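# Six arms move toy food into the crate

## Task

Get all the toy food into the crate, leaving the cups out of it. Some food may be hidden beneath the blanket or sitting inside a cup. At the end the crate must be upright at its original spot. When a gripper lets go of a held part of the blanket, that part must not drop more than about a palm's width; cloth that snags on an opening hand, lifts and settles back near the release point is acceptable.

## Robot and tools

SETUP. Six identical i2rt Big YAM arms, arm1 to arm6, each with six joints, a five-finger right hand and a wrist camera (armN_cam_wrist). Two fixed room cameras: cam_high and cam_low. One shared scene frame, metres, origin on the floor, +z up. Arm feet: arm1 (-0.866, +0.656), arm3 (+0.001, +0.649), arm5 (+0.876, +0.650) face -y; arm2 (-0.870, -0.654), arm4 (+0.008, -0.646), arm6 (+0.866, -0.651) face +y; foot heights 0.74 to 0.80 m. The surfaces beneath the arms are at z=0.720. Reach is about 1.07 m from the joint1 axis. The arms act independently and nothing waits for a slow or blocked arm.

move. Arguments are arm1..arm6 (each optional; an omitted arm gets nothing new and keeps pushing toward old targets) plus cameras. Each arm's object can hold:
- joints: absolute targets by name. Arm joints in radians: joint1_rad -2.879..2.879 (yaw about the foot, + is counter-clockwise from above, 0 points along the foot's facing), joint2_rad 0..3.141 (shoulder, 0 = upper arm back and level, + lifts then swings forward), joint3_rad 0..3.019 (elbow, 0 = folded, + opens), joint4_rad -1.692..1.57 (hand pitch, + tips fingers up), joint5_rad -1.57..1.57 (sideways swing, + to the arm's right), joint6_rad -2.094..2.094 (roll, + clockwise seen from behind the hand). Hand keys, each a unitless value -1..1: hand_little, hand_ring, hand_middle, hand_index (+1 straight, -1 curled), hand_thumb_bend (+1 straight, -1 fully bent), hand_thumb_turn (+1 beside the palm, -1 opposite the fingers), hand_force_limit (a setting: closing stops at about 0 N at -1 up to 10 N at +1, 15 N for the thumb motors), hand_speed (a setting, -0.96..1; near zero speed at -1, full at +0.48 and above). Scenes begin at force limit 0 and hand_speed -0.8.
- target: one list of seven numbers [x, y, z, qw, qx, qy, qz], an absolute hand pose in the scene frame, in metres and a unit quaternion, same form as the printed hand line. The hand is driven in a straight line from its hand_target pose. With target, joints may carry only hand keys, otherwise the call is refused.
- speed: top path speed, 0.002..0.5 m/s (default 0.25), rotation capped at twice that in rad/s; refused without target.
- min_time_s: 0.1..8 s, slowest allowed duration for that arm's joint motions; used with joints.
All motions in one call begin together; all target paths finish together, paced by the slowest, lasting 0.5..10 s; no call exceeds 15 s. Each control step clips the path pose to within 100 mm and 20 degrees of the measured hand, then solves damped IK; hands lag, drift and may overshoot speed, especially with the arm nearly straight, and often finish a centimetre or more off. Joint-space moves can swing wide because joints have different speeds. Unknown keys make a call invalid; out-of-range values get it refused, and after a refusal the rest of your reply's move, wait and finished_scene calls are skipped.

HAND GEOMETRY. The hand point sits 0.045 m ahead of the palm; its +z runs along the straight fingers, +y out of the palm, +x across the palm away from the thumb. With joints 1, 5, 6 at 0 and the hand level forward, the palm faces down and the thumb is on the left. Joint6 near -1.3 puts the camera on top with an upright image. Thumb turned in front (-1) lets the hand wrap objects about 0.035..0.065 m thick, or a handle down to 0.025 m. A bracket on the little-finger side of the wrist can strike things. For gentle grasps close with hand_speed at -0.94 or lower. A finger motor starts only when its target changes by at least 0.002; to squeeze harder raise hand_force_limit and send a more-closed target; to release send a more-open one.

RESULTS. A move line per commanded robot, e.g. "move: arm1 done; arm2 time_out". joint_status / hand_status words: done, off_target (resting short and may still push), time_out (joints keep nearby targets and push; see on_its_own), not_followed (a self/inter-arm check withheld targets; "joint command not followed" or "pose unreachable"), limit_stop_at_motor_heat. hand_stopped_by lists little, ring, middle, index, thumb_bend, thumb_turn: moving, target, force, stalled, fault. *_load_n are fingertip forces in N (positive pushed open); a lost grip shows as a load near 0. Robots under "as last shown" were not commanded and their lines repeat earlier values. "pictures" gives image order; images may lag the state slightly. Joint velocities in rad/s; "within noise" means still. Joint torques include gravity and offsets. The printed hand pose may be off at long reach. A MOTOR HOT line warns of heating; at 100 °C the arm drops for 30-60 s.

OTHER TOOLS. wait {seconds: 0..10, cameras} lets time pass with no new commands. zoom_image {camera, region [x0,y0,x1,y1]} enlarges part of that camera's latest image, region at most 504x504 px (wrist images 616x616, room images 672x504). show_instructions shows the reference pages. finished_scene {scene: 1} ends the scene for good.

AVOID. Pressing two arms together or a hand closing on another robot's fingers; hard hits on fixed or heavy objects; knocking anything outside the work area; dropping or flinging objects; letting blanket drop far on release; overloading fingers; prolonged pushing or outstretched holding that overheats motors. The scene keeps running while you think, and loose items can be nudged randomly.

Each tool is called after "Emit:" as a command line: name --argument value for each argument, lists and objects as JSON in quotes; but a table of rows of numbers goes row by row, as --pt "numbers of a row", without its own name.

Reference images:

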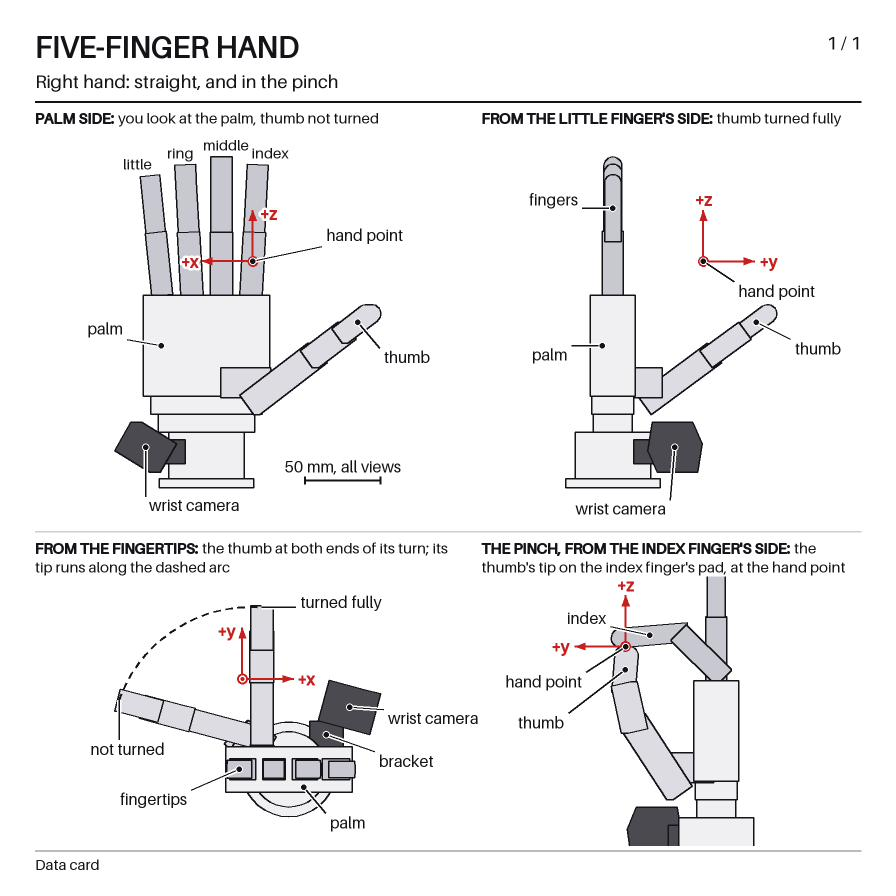

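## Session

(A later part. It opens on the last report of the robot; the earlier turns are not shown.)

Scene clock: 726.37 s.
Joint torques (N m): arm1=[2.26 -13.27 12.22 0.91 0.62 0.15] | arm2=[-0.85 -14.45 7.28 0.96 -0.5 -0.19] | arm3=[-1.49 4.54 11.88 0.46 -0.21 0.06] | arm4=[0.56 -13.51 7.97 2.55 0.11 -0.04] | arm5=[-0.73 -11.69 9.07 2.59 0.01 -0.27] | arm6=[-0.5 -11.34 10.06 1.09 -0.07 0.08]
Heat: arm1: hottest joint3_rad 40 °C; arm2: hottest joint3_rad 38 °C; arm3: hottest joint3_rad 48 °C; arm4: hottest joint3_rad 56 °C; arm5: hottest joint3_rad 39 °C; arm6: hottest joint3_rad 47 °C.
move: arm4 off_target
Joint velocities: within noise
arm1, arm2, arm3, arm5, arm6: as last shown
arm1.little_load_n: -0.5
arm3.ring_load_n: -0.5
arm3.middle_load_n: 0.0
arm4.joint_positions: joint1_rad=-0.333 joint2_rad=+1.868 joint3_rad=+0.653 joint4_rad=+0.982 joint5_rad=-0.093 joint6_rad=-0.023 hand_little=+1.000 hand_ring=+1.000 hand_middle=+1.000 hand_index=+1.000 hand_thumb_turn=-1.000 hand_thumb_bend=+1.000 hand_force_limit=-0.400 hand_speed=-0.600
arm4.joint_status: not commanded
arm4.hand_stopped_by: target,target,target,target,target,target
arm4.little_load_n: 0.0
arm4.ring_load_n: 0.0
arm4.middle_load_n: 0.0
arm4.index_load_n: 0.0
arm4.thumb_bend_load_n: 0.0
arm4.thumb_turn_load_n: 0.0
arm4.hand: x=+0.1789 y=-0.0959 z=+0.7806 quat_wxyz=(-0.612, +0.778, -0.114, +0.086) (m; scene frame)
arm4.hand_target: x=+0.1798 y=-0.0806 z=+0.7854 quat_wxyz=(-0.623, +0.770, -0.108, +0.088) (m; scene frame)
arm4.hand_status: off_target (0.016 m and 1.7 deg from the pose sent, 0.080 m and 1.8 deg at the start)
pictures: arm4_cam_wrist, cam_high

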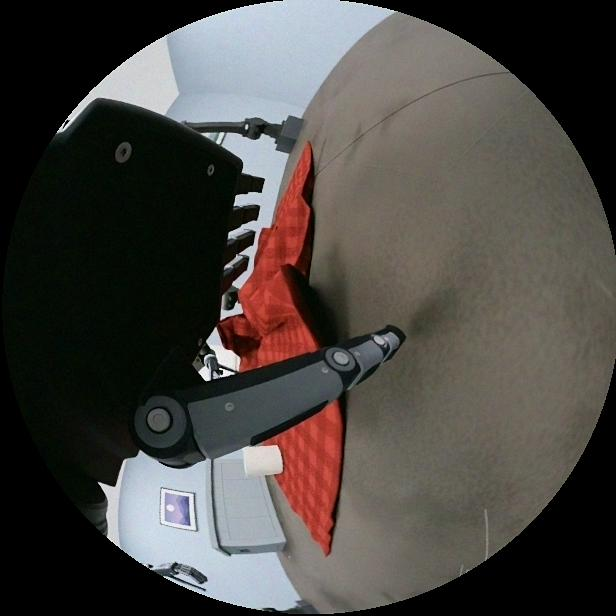

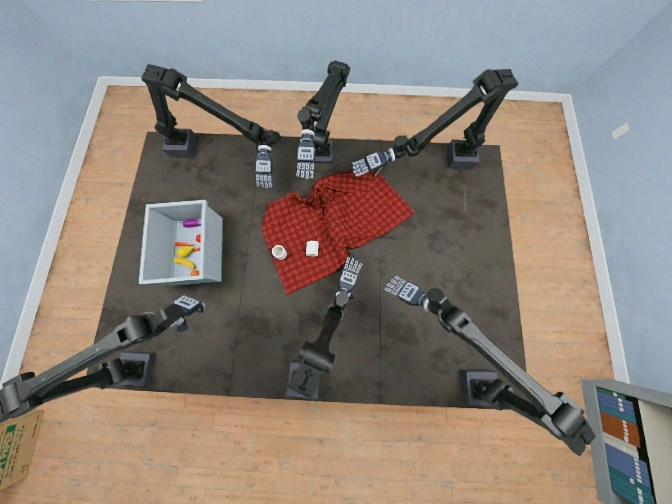

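Emit:
move --cameras '["cam_high", "arm4_cam_wrist", "arm5_cam_wrist", "arm6_cam_wrist"]'

Scene clock: 726.90 s.
Joint torques (N m): arm1=[2.2 -13.16 12.21 0.92 0.62 0.14] | arm2=[-1.08 -14.56 7.3 0.98 -0.5 -0.2] | arm3=[-1.85 4.19 11.79 0.65 -0.24 0.08] | arm4=[0.67 -13.57 7.98 2.54 0.11 -0.04] | arm5=[-0.67 -11.75 9.09 2.58 0.01 -0.27] | arm6=[-0.44 -11.22 10.07 1.1 -0.08 0.08]
Heat: arm1: hottest joint3_rad 40 °C; arm2: hottest joint3_rad 38 °C; arm3: hottest joint3_rad 48 °C; arm4: hottest joint3_rad 56 °C; arm5: hottest joint3_rad 39 °C; arm6: hottest joint3_rad 47 °C.
Joint velocities: within noise
arm1.joint_positions: joint1_rad=+1.397 joint2_rad=+2.041 joint3_rad=+1.383 joint4_rad=-0.295 joint5_rad=+1.305 joint6_rad=+0.894 hand_little=+0.400 hand_ring=+0.350 hand_middle=+0.350 hand_index=+0.350 hand_thumb_turn=-1.000 hand_thumb_bend=+0.991 hand_force_limit=-0.200 hand_speed=-0.750
arm1.joint_status: not commanded
arm1.hand_stopped_by: target,target,target,target,force,target
arm1.little_load_n: -0.5
arm1.ring_load_n: 0.0
arm1.middle_load_n: 0.0
arm1.index_load_n: 0.0
arm1.thumb_bend_load_n: 0.0
arm1.thumb_turn_load_n: 0.0
arm1.hand: x=-0.2507 y=+0.3754 z=+0.8449 quat_wxyz=(+0.018, +0.010, -0.780, +0.626) (m; scene frame)
arm1.hand_target: x=-0.2310 y=+0.3804 z=+0.8605 quat_wxyz=(-0.001, +0.000, -0.777, +0.630) (m; scene frame)
arm1.hand_status: not commanded
arm2.joint_positions: joint1_rad=-0.983 joint2_rad=+1.467 joint3_rad=+1.448 joint4_rad=-1.094 joint5_rad=-0.383 joint6_rad=-0.596 hand_little=-0.200 hand_ring=-0.200 hand_middle=-0.100 hand_index=-0.100 hand_thumb_turn=-1.000 hand_thumb_bend=+1.000 hand_force_limit=-0.400 hand_speed=+0.200
arm2.joint_status: not commanded
arm2.hand_stopped_by: target,target,target,target,target,target
arm2.little_load_n: 0.0
arm2.ring_load_n: 0.0
arm2.middle_load_n: 0.0
arm2.index_load_n: 0.0
arm2.thumb_bend_load_n: 0.0
arm2.thumb_turn_load_n: 0.5
arm2.hand: x=-0.5021 y=-0.3313 z=+1.0119 quat_wxyz=(-0.289, +0.946, -0.141, +0.028) (m; scene frame)
arm2.hand_target: x=-0.5001 y=-0.3300 z=+1.0201 quat_wxyz=(-0.300, +0.944, -0.130, +0.040) (m; scene frame)
arm2.hand_status: not commanded
arm3.joint_positions: joint1_rad=-0.316 joint2_rad=+0.207 joint3_rad=+0.426 joint4_rad=-0.461 joint5_rad=-0.301 joint6_rad=-0.069 hand_little=+1.000 hand_ring=+1.000 hand_middle=+1.000 hand_index=+1.000 hand_thumb_turn=-1.000 hand_thumb_bend=+0.999 hand_force_limit=-0.200 hand_speed=-0.500
arm3.joint_status: not commanded
arm3.hand_stopped_by: target,target,target,target,target,target
arm3.little_load_n: 0.0
arm3.ring_load_n: 0.0
arm3.middle_load_n: 0.0
arm3.index_load_n: 0.0
arm3.thumb_bend_load_n: 0.0
arm3.thumb_turn_load_n: 0.0
arm3.hand: x=+0.0017 y=+0.3700 z=+0.9806 quat_wxyz=(-0.002, +0.003, -0.782, +0.623) (m; scene frame)
arm3.hand_target: x=+0.0002 y=+0.3701 z=+0.9998 quat_wxyz=(+0.000, +0.000, -0.777, +0.630) (m; scene frame)
arm3.hand_status: not commanded
arm4.joint_positions: joint1_rad=-0.333 joint2_rad=+1.868 joint3_rad=+0.653 joint4_rad=+0.982 joint5_rad=-0.093 joint6_rad=-0.023 hand_little=+1.000 hand_ring=+1.000 hand_middle=+1.000 hand_index=+1.000 hand_thumb_turn=-1.000 hand_thumb_bend=+1.000 hand_force_limit=-0.400 hand_speed=-0.600
arm4.joint_status: not commanded
arm4.hand_stopped_by: target,target,target,target,target,target
arm4.little_load_n: 0.0
arm4.ring_load_n: 0.0
arm4.middle_load_n: 0.0
arm4.index_load_n: 0.0
arm4.thumb_bend_load_n: 0.0
arm4.thumb_turn_load_n: 0.0
arm4.hand: x=+0.1789 y=-0.0959 z=+0.7806 quat_wxyz=(-0.612, +0.778, -0.114, +0.086) (m; scene frame)
arm4.hand_target: x=+0.1798 y=-0.0806 z=+0.7854 quat_wxyz=(-0.623, +0.770, -0.108, +0.088) (m; scene frame)
arm4.hand_status: off_target (0.016 m and 1.7 deg from the pose sent, 0.080 m and 1.8 deg at the start)
arm5.joint_positions: joint1_rad=-1.219 joint2_rad=+1.746 joint3_rad=+0.849 joint4_rad=+0.661 joint5_rad=-0.003 joint6_rad=+0.011 hand_little=+1.000 hand_ring=+1.000 hand_middle=+1.000 hand_index=+1.000 hand_thumb_turn=-1.000 hand_thumb_bend=+1.000 hand_force_limit=-0.200 hand_speed=-0.500
arm5.joint_status: not commanded
arm5.hand_stopped_by: target,target,target,target,target,target
arm5.little_load_n: 0.0
arm5.ring_load_n: 0.0
arm5.middle_load_n: 0.0
arm5.index_load_n: 0.0
arm5.thumb_bend_load_n: 0.0
arm5.thumb_turn_load_n: 0.0
arm5.hand: x=+0.2863 y=+0.4006 z=+0.8756 quat_wxyz=(+0.351, -0.452, -0.642, +0.510) (m; scene frame)
arm5.hand_target: x=+0.2707 y=+0.4005 z=+0.8802 quat_wxyz=(+0.361, -0.446, -0.637, +0.515) (m; scene frame)
arm5.hand_status: not commanded
arm6.joint_positions: joint1_rad=+0.711 joint2_rad=+1.530 joint3_rad=+1.211 joint4_rad=-0.355 joint5_rad=-0.187 joint6_rad=-0.156 hand_little=+1.000 hand_ring=+1.000 hand_middle=+1.000 hand_index=+1.000 hand_thumb_turn=-1.000 hand_thumb_bend=+1.000 hand_force_limit=-0.200 hand_speed=-0.400
arm6.joint_status: not commanded
arm6.hand_stopped_by: target,target,target,target,target,target
arm6.little_load_n: 0.0
arm6.ring_load_n: 0.0
arm6.middle_load_n: 0.0
arm6.index_load_n: 0.0
arm6.thumb_bend_load_n: 0.0
arm6.thumb_turn_load_n: 0.0
arm6.hand: x=+0.4232 y=-0.2427 z=+0.9705 quat_wxyz=(-0.393, +0.791, +0.422, -0.204) (m; scene frame)
arm6.hand_target: x=+0.4201 y=-0.2500 z=+0.9701 quat_wxyz=(-0.387, +0.793, +0.423, -0.206) (m; scene frame)
arm6.hand_status: not commanded
pictures: arm4_cam_wrist, arm5_cam_wrist, arm6_cam_wrist, cam_high

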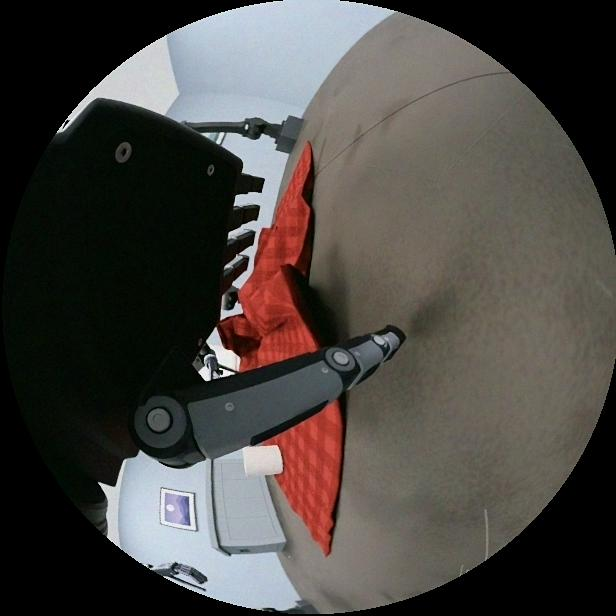

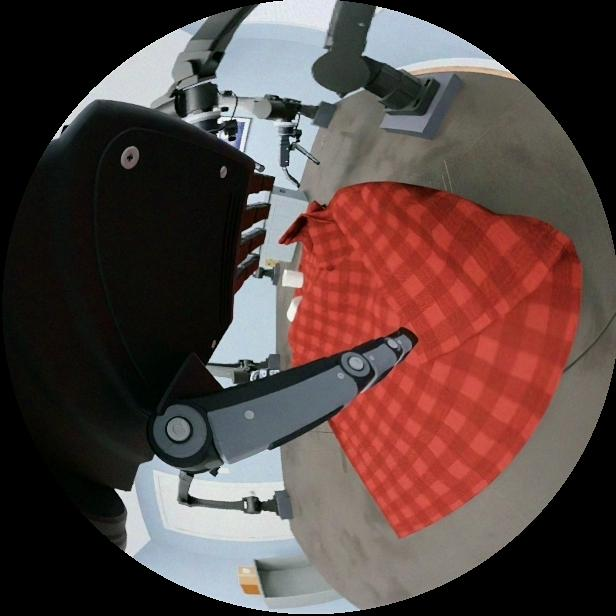

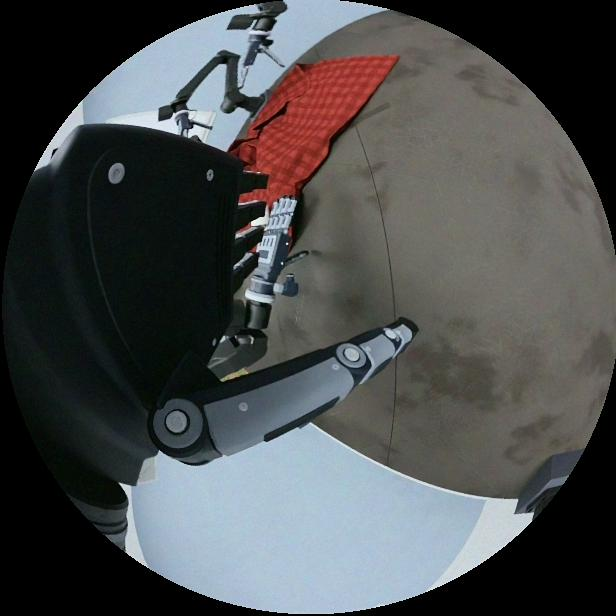

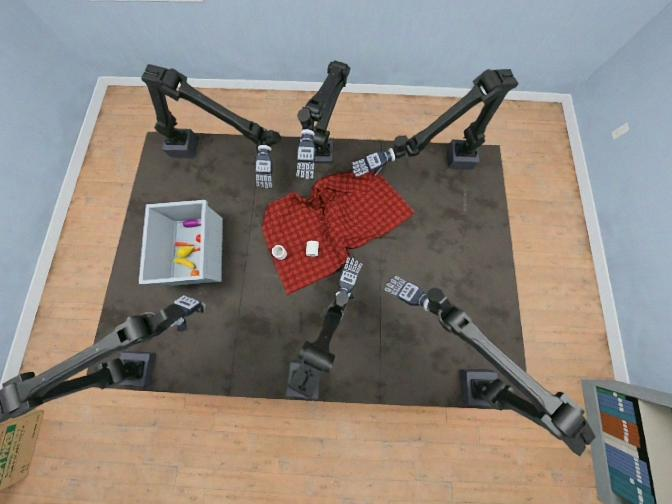

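Emit:
zoom_image --camera "arm4_cam_wrist" --region '[200, 200, 400, 400]'

Emit:
zoom_image --camera "cam_high" --region '[240, 160, 430, 310]'

Scaled by 2.520 from the camera's 616x616 image, which has a finer 880x880 frame.

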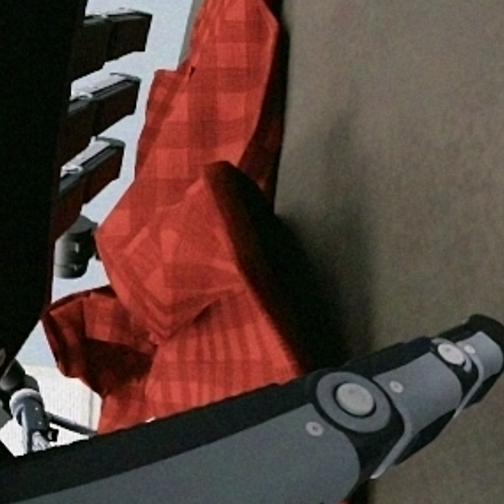

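Scaled by 2.653 from the camera's 672x504 image, which has a finer 960x720 frame.

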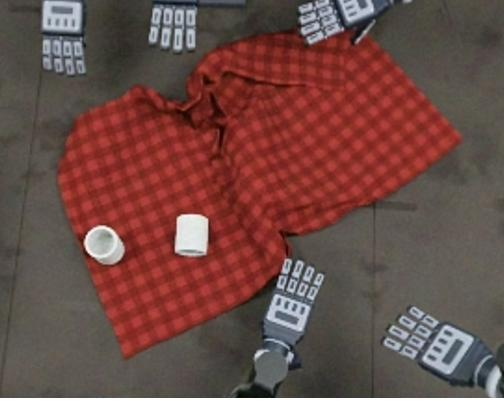

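Emit:
move --arm4 '{"target":[0.202,-0.02,0.79,0.6232,-0.7695,0.1081,-0.0876],"speed":0.1}' --cameras '["cam_high", "arm4_cam_wrist", "arm6_cam_wrist"]'

Emit:
zoom_image --camera "arm4_cam_wrist" --region '[200, 200, 420, 420]'

Emit:
zoom_image --camera "cam_high" --region '[240, 160, 430, 310]'

Scene clock: 729.33 s.
Joint torques (N m): arm1=[2.2 -13.16 12.22 0.94 0.62 0.15] | arm2=[-0.85 -14.74 7.24 0.96 -0.49 -0.2] | arm3=[-2.43 3.84 11.73 0.57 -0.23 0.03] | arm4=[0.67 -15.15 9.4 1.52 0.11 -0.05] | arm5=[-0.73 -11.75 9.09 2.59 0.01 -0.27] | arm6=[-0.44 -11.46 10.07 1.1 -0.07 0.08]
Heat: arm1: hottest joint3_rad 40 °C; arm2: hottest joint3_rad 38 °C; arm3: hottest joint3_rad 48 °C; arm4: hottest joint3_rad 56 °C; arm5: hottest joint3_rad 39 °C; arm6: hottest joint3_rad 47 °C.
move: arm4 off_target
Joint velocities: within noise
arm1, arm2, arm3, arm5, arm6: as last shown
arm1.little_load_n: 0.0
arm1.middle_load_n: 0.5
arm1.thumb_turn_load_n: 0.5
arm2.ring_load_n: 0.5
arm2.thumb_turn_load_n: 0.0
arm4.joint_positions: joint1_rad=-0.331 joint2_rad=+1.931 joint3_rad=+0.835 joint4_rad=+0.890 joint5_rad=-0.090 joint6_rad=-0.023 hand_little=+1.000 hand_ring=+1.000 hand_middle=+1.000 hand_index=+1.000 hand_thumb_turn=-1.000 hand_thumb_bend=+1.000 hand_force_limit=-0.400 hand_speed=-0.600
arm4.joint_status: not commanded
arm4.hand_stopped_by: target,target,target,target,target,target
arm4.little_load_n: 0.0
arm4.ring_load_n: 0.0
arm4.middle_load_n: 0.0
arm4.index_load_n: 0.0
arm4.thumb_bend_load_n: 0.0
arm4.thumb_turn_load_n: 0.0
arm4.hand: x=+0.2030 y=-0.0345 z=+0.7934 quat_wxyz=(-0.622, +0.769, -0.113, +0.089) (m; scene frame)
arm4.hand_target: x=+0.2017 y=-0.0208 z=+0.7900 quat_wxyz=(-0.623, +0.770, -0.108, +0.088) (m; scene frame)
arm4.hand_status: off_target (0.015 m and 0.5 deg from the pose sent, 0.080 m and 1.7 deg at the start)
arm6.thumb_bend_load_n: 0.5
pictures: arm4_cam_wrist, arm6_cam_wrist, cam_high

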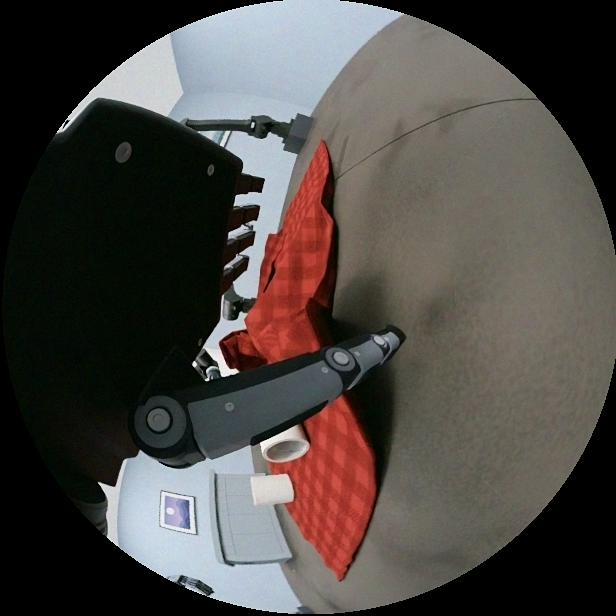

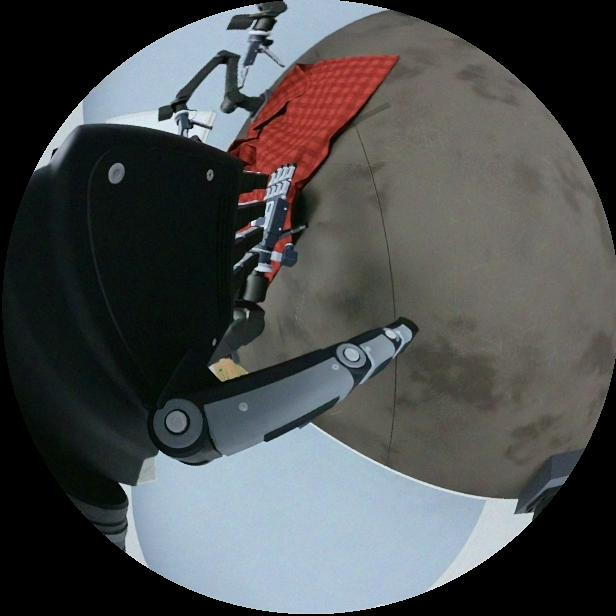

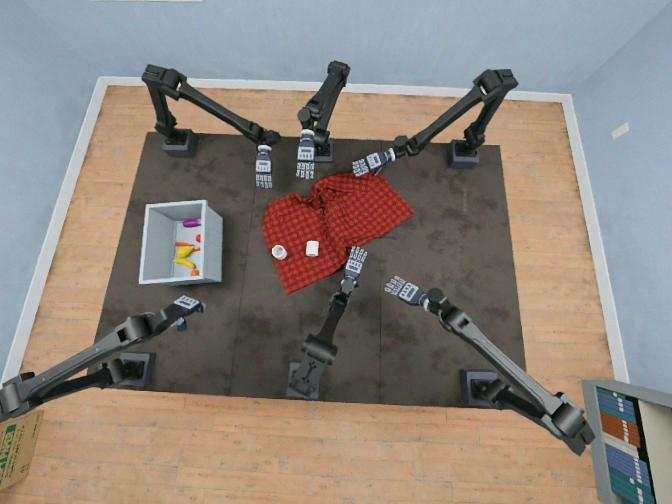

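Scaled by 2.291 from the camera's 616x616 image, which has a finer 880x880 frame.

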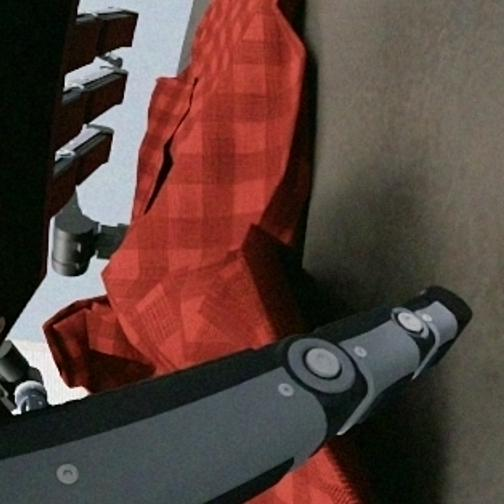

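Scaled by 2.653 from the camera's 672x504 image, which has a finer 960x720 frame.

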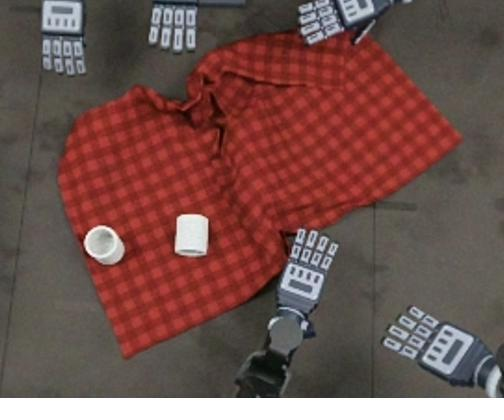

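Emit:
move --arm4 '{"target":[0.195,0.03,0.79,0.6232,-0.7695,0.1081,-0.0876],"speed":0.08}' --cameras '["cam_high", "arm4_cam_wrist"]'

Emit:
zoom_image --camera "arm4_cam_wrist" --region '[200, 200, 420, 420]'

Emit:
zoom_image --camera "cam_high" --region '[240, 160, 430, 310]'

Scene clock: 730.60 s.
Joint torques (N m): arm1=[2.26 -13.16 12.22 0.92 0.62 0.15] | arm2=[-0.85 -14.51 7.24 0.96 -0.49 -0.21] | arm3=[-1.96 4.01 11.9 0.49 -0.2 0.06] | arm4=[0.62 -16.44 10.61 1.58 0.1 0.04] | arm5=[-0.67 -11.75 9.07 2.59 0.01 -0.27] | arm6=[-0.5 -11.34 10.06 1.09 -0.09 0.09]
Heat: arm1: hottest joint3_rad 40 °C; arm2: hottest joint3_rad 38 °C; arm3: hottest joint3_rad 48 °C; arm4: hottest joint3_rad 56 °C; arm5: hottest joint3_rad 39 °C; arm6: hottest joint3_rad 47 °C.
move: arm4 off_target
Joint velocities: within noise
arm1, arm2, arm3, arm5, arm6: as last shown
arm1.middle_load_n: 0.0
arm1.thumb_turn_load_n: 0.0
arm2.ring_load_n: 0.0
arm3.thumb_bend_load_n: 0.5
arm4.joint_positions: joint1_rad=-0.283 joint2_rad=+1.993 joint3_rad=+0.964 joint4_rad=+0.817 joint5_rad=-0.043 joint6_rad=-0.023 hand_little=+1.000 hand_ring=+1.000 hand_middle=+1.000 hand_index=+1.000 hand_thumb_turn=-1.000 hand_thumb_bend=+1.000 hand_force_limit=-0.400 hand_speed=-0.600
arm4.joint_status: not commanded
arm4.hand_stopped_by: target,target,target,target,target,target
arm4.little_load_n: 0.0
arm4.ring_load_n: 0.0
arm4.middle_load_n: 0.0
arm4.index_load_n: 0.0
arm4.thumb_bend_load_n: 0.0
arm4.thumb_turn_load_n: 0.0
arm4.hand: x=+0.1960 y=+0.0125 z=+0.7908 quat_wxyz=(-0.619, +0.772, -0.109, +0.091) (m; scene frame)
arm4.hand_target: x=+0.1946 y=+0.0290 z=+0.7902 quat_wxyz=(-0.623, +0.770, -0.108, +0.088) (m; scene frame)
arm4.hand_status: off_target (0.018 m and 0.7 deg from the pose sent, 0.065 m and 0.5 deg at the start)
arm6.thumb_bend_load_n: 0.0
pictures: arm4_cam_wrist, cam_high

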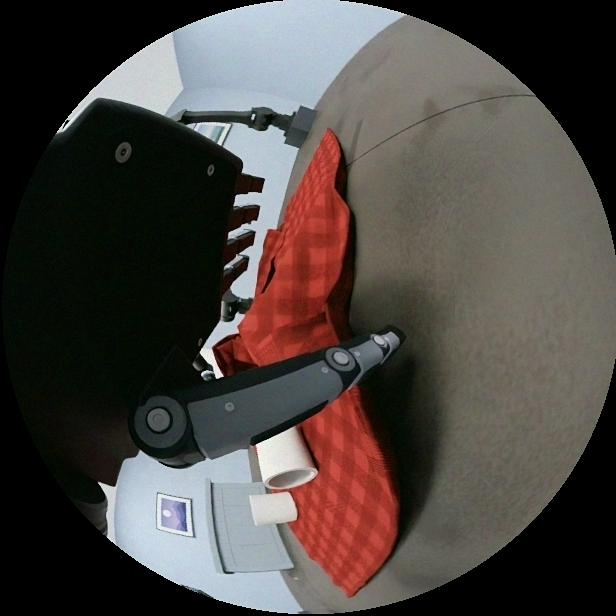

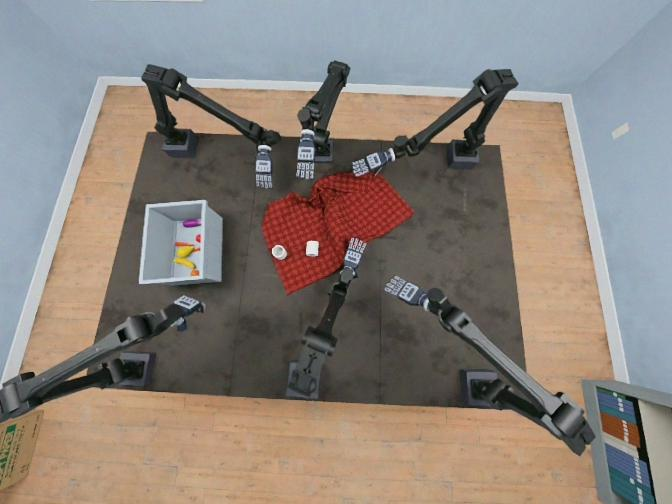

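Scaled by 2.291 from the camera's 616x616 image, which has a finer 880x880 frame.

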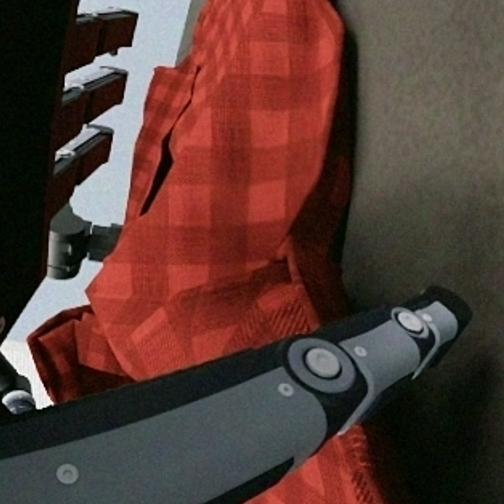

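Scaled by 2.653 from the camera's 672x504 image, which has a finer 960x720 frame.

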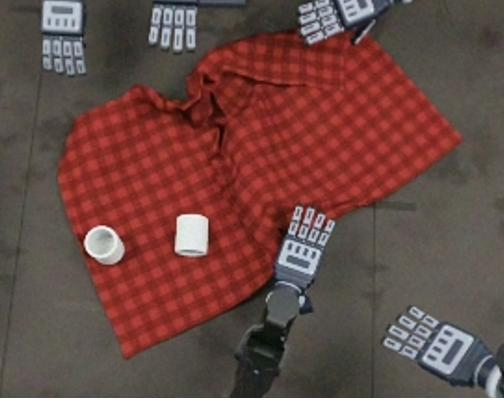

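Emit:
move --arm4 '{"target":[0.2,0.085,0.79,0.6232,-0.7695,0.1081,-0.0876],"speed":0.08}' --cameras '["cam_high", "arm4_cam_wrist"]'

Emit:
zoom_image --camera "arm4_cam_wrist" --region '[200, 200, 420, 420]'

Emit:
zoom_image --camera "cam_high" --region '[240, 160, 430, 310]'

Scene clock: 732.07 s.
Joint torques (N m): arm1=[2.26 -13.22 12.22 0.94 0.63 0.15] | arm2=[-0.73 -14.56 7.28 0.99 -0.5 -0.18] | arm3=[-1.26 4.19 12.03 0.65 -0.26 0.06] | arm4=[1.03 -18.02 11.78 1.61 0.07 0.09] | arm5=[-0.67 -11.75 9.09 2.58 0.01 -0.27] | arm6=[-0.38 -11.34 10.09 1.11 -0.07 0.09]
Heat: arm1: hottest joint3_rad 40 °C; arm2: hottest joint3_rad 38 °C; arm3: hottest joint3_rad 48 °C; arm4: hottest joint3_rad 56 °C; arm5: hottest joint3_rad 39 °C; arm6: hottest joint3_rad 47 °C.
move: arm4 off_target
Joint velocities: within noise
arm1, arm2, arm3, arm5, arm6: as last shown
arm1.middle_load_n: -0.5
arm1.index_load_n: -0.5
arm2.thumb_turn_load_n: -0.5
arm3.thumb_bend_load_n: 0.0
arm4.joint_positions: joint1_rad=-0.266 joint2_rad=+2.072 joint3_rad=+1.131 joint4_rad=+0.725 joint5_rad=-0.021 joint6_rad=-0.023 hand_little=+1.000 hand_ring=+1.000 hand_middle=+1.000 hand_index=+1.000 hand_thumb_turn=-1.000 hand_thumb_bend=+1.000 hand_force_limit=-0.400 hand_speed=-0.600
arm4.joint_status: not commanded
arm4.hand_stopped_by: target,target,target,target,target,target
arm4.little_load_n: 0.0
arm4.ring_load_n: 0.0
arm4.middle_load_n: 0.0
arm4.index_load_n: 0.0
arm4.thumb_bend_load_n: 0.0
arm4.thumb_turn_load_n: -0.5
arm4.hand: x=+0.2051 y=+0.0646 z=+0.7901 quat_wxyz=(-0.617, +0.773, -0.110, +0.094) (m; scene frame)
arm4.hand_target: x=+0.1996 y=+0.0836 z=+0.7905 quat_wxyz=(-0.623, +0.769, -0.108, +0.088) (m; scene frame)
arm4.hand_status: off_target (0.021 m and 1.1 deg from the pose sent, 0.073 m and 0.7 deg at the start)
pictures: arm4_cam_wrist, cam_high

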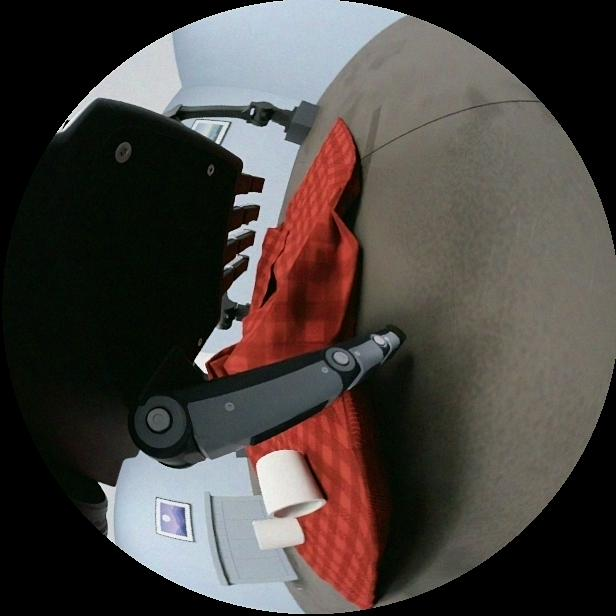

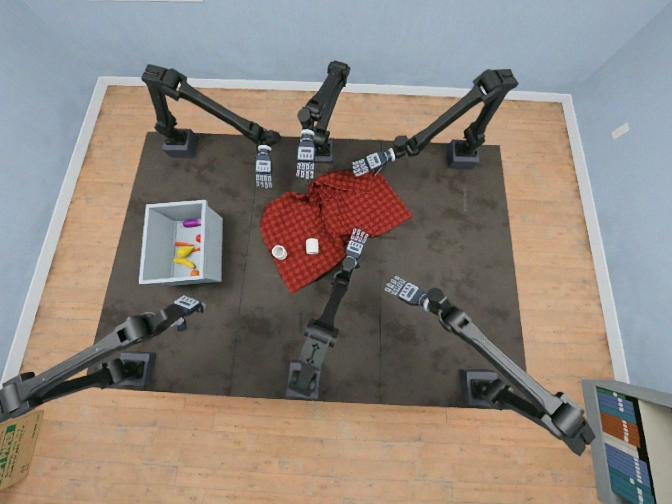

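Scaled by 2.291 from the camera's 616x616 image, which has a finer 880x880 frame.

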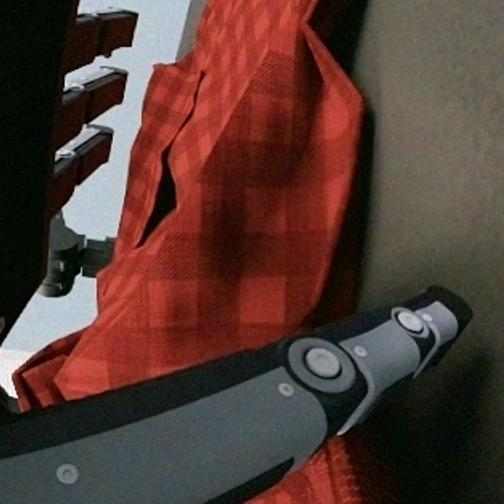

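Scaled by 2.653 from the camera's 672x504 image, which has a finer 960x720 frame.

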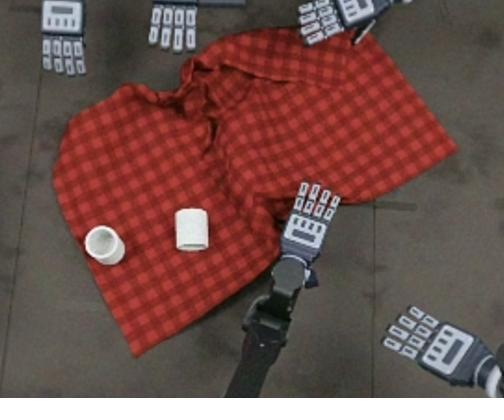

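Emit:
move --arm4 '{"joints":{"hand_index":-0.3,"hand_middle":-0.3,"hand_ring":-0.2,"hand_little":-0.2,"hand_thumb_bend":0.5,"hand_force_limit":-0.2,"hand_speed":-0.5}}' --cameras '["cam_high", "arm4_cam_wrist"]'

Emit:
zoom_image --camera "arm4_cam_wrist" --region '[200, 200, 420, 420]'

Scene clock: 733.67 s.
Joint torques (N m): arm1=[2.26 -13.1 12.21 0.96 0.62 0.15] | arm2=[-0.79 -14.39 7.23 0.96 -0.5 -0.18] | arm3=[-1.96 4.31 11.84 0.59 -0.25 0.04] | arm4=[0.79 -17.96 11.77 1.61 0.05 0.08] | arm5=[-0.67 -11.75 9.07 2.59 0.01 -0.26] | arm6=[-0.38 -11.34 10.09 1.1 -0.07 0.09]
Heat: arm1: hottest joint3_rad 41 °C; arm2: hottest joint3_rad 38 °C; arm3: hottest joint3_rad 48 °C; arm4: hottest joint3_rad 56 °C; arm5: hottest joint3_rad 39 °C; arm6: hottest joint3_rad 47 °C.
move: arm4 done
Joint velocities: within noise
arm1, arm2, arm3, arm5, arm6: as last shown
arm1.middle_load_n: 0.0
arm1.index_load_n: 0.0
arm1.thumb_turn_load_n: -0.5
arm2.ring_load_n: 0.5
arm2.thumb_turn_load_n: 0.0
arm4.joint_positions: joint1_rad=-0.263 joint2_rad=+2.072 joint3_rad=+1.131 joint4_rad=+0.725 joint5_rad=-0.020 joint6_rad=-0.023 hand_little=-0.200 hand_ring=-0.200 hand_middle=-0.300 hand_index=-0.300 hand_thumb_turn=-1.000 hand_thumb_bend=+0.500 hand_force_limit=-0.200 hand_speed=-0.500
arm4.joint_status: all done
arm4.hand_stopped_by: target,target,target,target,target,target
arm4.little_load_n: 0.0
arm4.ring_load_n: 0.0
arm4.middle_load_n: 0.0
arm4.index_load_n: 0.0
arm4.thumb_bend_load_n: 0.0
arm4.thumb_turn_load_n: 0.0
arm4.hand: x=+0.2036 y=+0.0650 z=+0.7900 quat_wxyz=(-0.617, +0.774, -0.109, +0.093) (m; scene frame)
arm4.hand_target: x=+0.1995 y=+0.0836 z=+0.7905 quat_wxyz=(-0.623, +0.769, -0.108, +0.088) (m; scene frame)
arm4.hand_status: not commanded
arm6.little_load_n: -0.5
pictures: arm4_cam_wrist, cam_high

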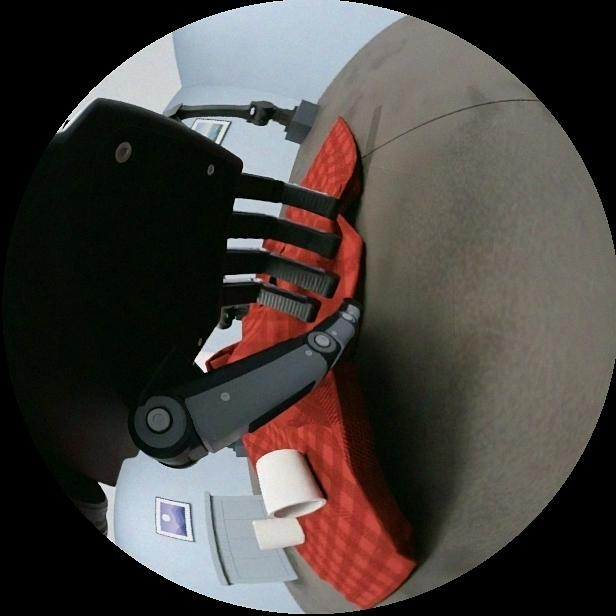

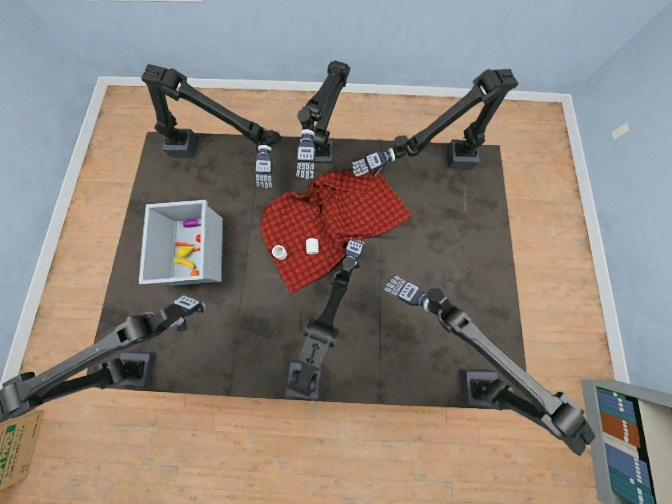

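Scaled by 2.291 from the camera's 616x616 image, which has a finer 880x880 frame.

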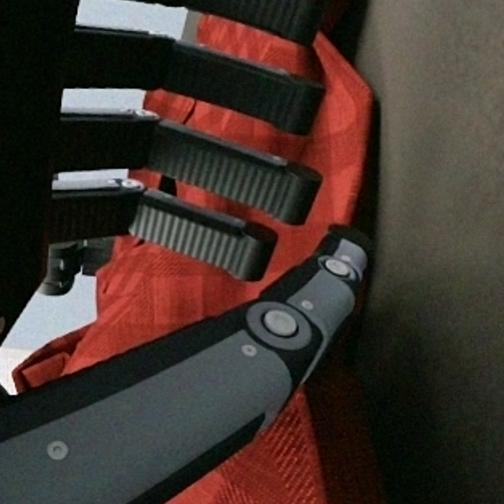

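Emit:
move --arm4 '{"joints":{"hand_index":-0.5,"hand_middle":-0.5,"hand_ring":-0.5,"hand_little":-0.5,"hand_thumb_bend":0.15,"hand_force_limit":-0.1,"hand_speed":-0.5}}' --cameras '["cam_high", "arm4_cam_wrist"]'

Emit:
zoom_image --camera "arm4_cam_wrist" --region '[200, 200, 420, 420]'

Scene clock: 734.77 s.
Joint torques (N m): arm1=[2.26 -13.16 12.21 0.92 0.62 0.14] | arm2=[-0.97 -14.56 7.3 0.96 -0.49 -0.2] | arm3=[-1.67 4.42 11.64 0.35 -0.25 0.06] | arm4=[0.79 -18.02 11.78 1.59 0.06 0.08] | arm5=[-0.73 -11.75 9.07 2.59 0.01 -0.27] | arm6=[-0.38 -11.34 10.07 1.07 -0.07 0.09]
Heat: arm1: hottest joint3_rad 41 °C; arm2: hottest joint3_rad 38 °C; arm3: hottest joint3_rad 48 °C; arm4: hottest joint3_rad 57 °C; arm5: hottest joint3_rad 39 °C; arm6: hottest joint3_rad 47 °C.
move: arm4 off_target
Joint velocities: within noise
arm1, arm2, arm3, arm5, arm6: as last shown
arm1.ring_load_n: -0.5
arm1.thumb_turn_load_n: 0.0
arm2.ring_load_n: 0.0
arm3.middle_load_n: -0.5
arm4.joint_positions: joint1_rad=-0.263 joint2_rad=+2.072 joint3_rad=+1.131 joint4_rad=+0.725 joint5_rad=-0.020 joint6_rad=-0.023 hand_little=-0.500 hand_ring=-0.500 hand_middle=-0.471 hand_index=-0.500 hand_thumb_turn=-1.000 hand_thumb_bend=+0.417 hand_force_limit=-0.100 hand_speed=-0.500
arm4.joint_status: hand_middle off_target (ended at -0.471, target -0.500); hand_thumb_bend off_target (ended at +0.417, target +0.150); the others done
arm4.hand_stopped_by: target,target,force,target,force,target
arm4.little_load_n: 0.0
arm4.ring_load_n: 0.0
arm4.middle_load_n: 13.0
arm4.index_load_n: 0.0
arm4.thumb_bend_load_n: 14.0
arm4.thumb_turn_load_n: 1.0
arm4.hand: x=+0.2036 y=+0.0650 z=+0.7900 quat_wxyz=(-0.617, +0.774, -0.109, +0.093) (m; scene frame)
arm4.hand_target: x=+0.1995 y=+0.0836 z=+0.7905 quat_wxyz=(-0.623, +0.769, -0.108, +0.088) (m; scene frame)
arm4.hand_status: not commanded
arm6.little_load_n: 0.0
pictures: arm4_cam_wrist, cam_high

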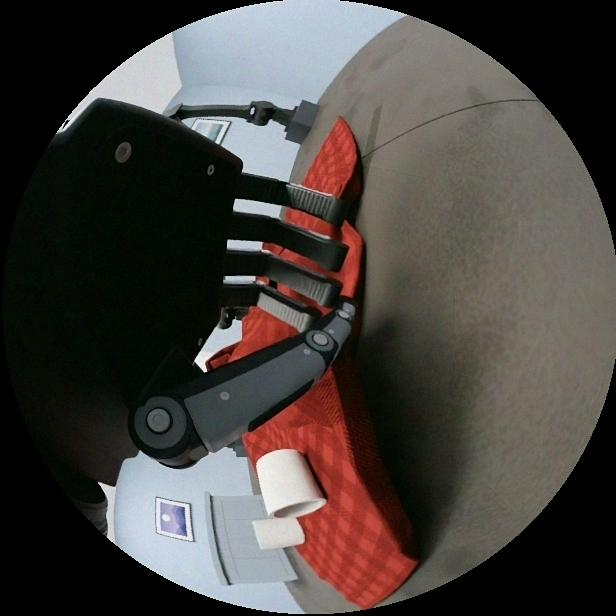

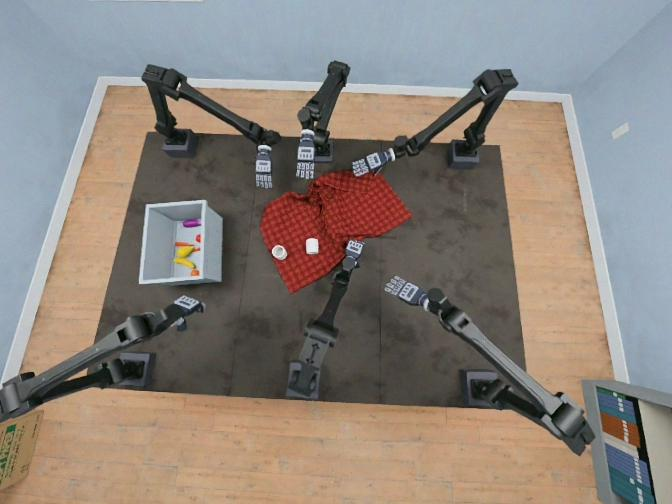

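Scaled by 2.291 from the camera's 616x616 image, which has a finer 880x880 frame.

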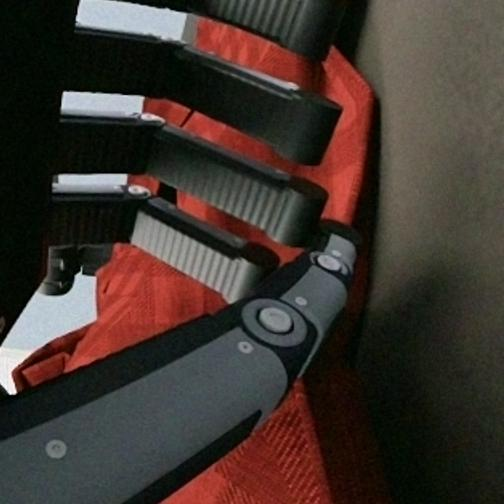

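Emit:
move --arm4 '{"target":[0.2,0.085,0.85,0.6232,-0.7695,0.1081,-0.0876],"speed":0.06}' --cameras '["cam_high", "arm4_cam_wrist", "arm6_cam_wrist"]'

Emit:
zoom_image --camera "arm4_cam_wrist" --region '[200, 200, 420, 420]'

Scene clock: 736.43 s.
Joint torques (N m): arm1=[2.26 -13.22 12.22 0.95 0.62 0.15] | arm2=[-1.2 -14.51 7.3 0.94 -0.5 -0.19] | arm3=[-1.61 4.95 12.01 0.59 -0.25 0.07] | arm4=[0.73 -20.89 12.42 1.5 0.07 0.09] | arm5=[-0.73 -11.75 9.07 2.59 0.01 -0.27] | arm6=[-0.38 -11.34 10.07 1.11 -0.08 0.09]
Heat: arm1: hottest joint3_rad 41 °C; arm2: hottest joint3_rad 38 °C; arm3: hottest joint3_rad 48 °C; arm4: hottest joint3_rad 57 °C; arm5: hottest joint3_rad 39 °C; arm6: hottest joint3_rad 47 °C.
move: arm4 off_target
Joint velocities: within noise
arm1, arm2, arm3, arm5, arm6: as last shown
arm1.ring_load_n: 0.0
arm3.middle_load_n: 0.0
arm4.joint_positions: joint1_rad=-0.261 joint2_rad=+1.992 joint3_rad=+1.134 joint4_rad=+0.600 joint5_rad=-0.020 joint6_rad=-0.023 hand_little=-0.500 hand_ring=-0.500 hand_middle=-0.471 hand_index=-0.500 hand_thumb_turn=-1.000 hand_thumb_bend=+0.417 hand_force_limit=-0.100 hand_speed=-0.500
arm4.joint_status: not commanded
arm4.hand_stopped_by: target,target,force,target,force,target
arm4.little_load_n: 0.0
arm4.ring_load_n: 0.0
arm4.middle_load_n: 13.0
arm4.index_load_n: 0.0
arm4.thumb_bend_load_n: 14.0
arm4.thumb_turn_load_n: 1.0
arm4.hand: x=+0.2004 y=+0.0609 z=+0.8180 quat_wxyz=(-0.601, +0.786, -0.110, +0.090) (m; scene frame)
arm4.hand_target: x=+0.1992 y=+0.0828 z=+0.8507 quat_wxyz=(-0.623, +0.770, -0.108, +0.087) (m; scene frame)
arm4.hand_status: off_target (0.040 m and 3.2 deg from the pose sent, 0.063 m and 1.1 deg at the start)
pictures: arm4_cam_wrist, arm6_cam_wrist, cam_high

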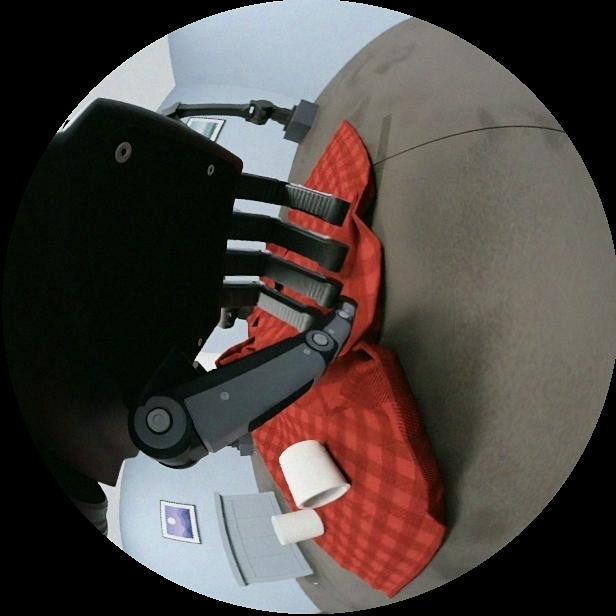

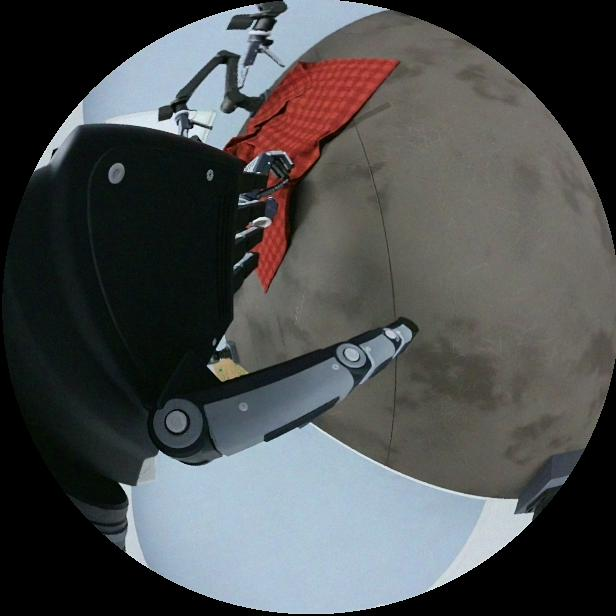

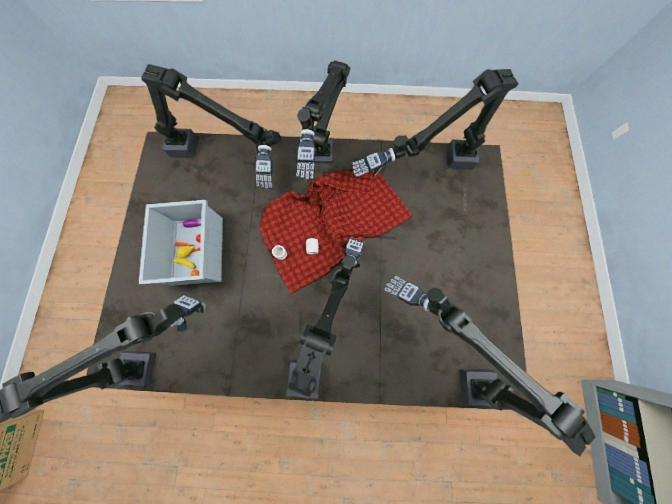

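Scaled by 2.291 from the camera's 616x616 image, which has a finer 880x880 frame.

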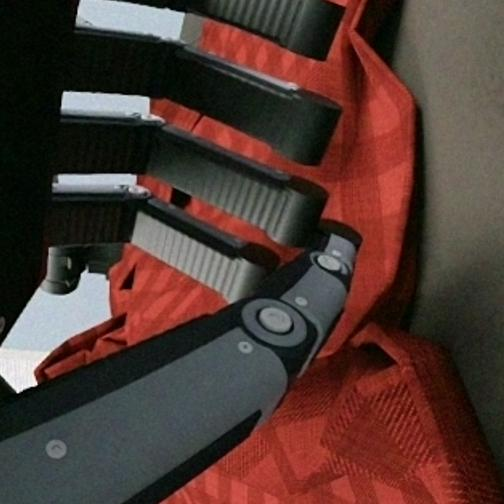

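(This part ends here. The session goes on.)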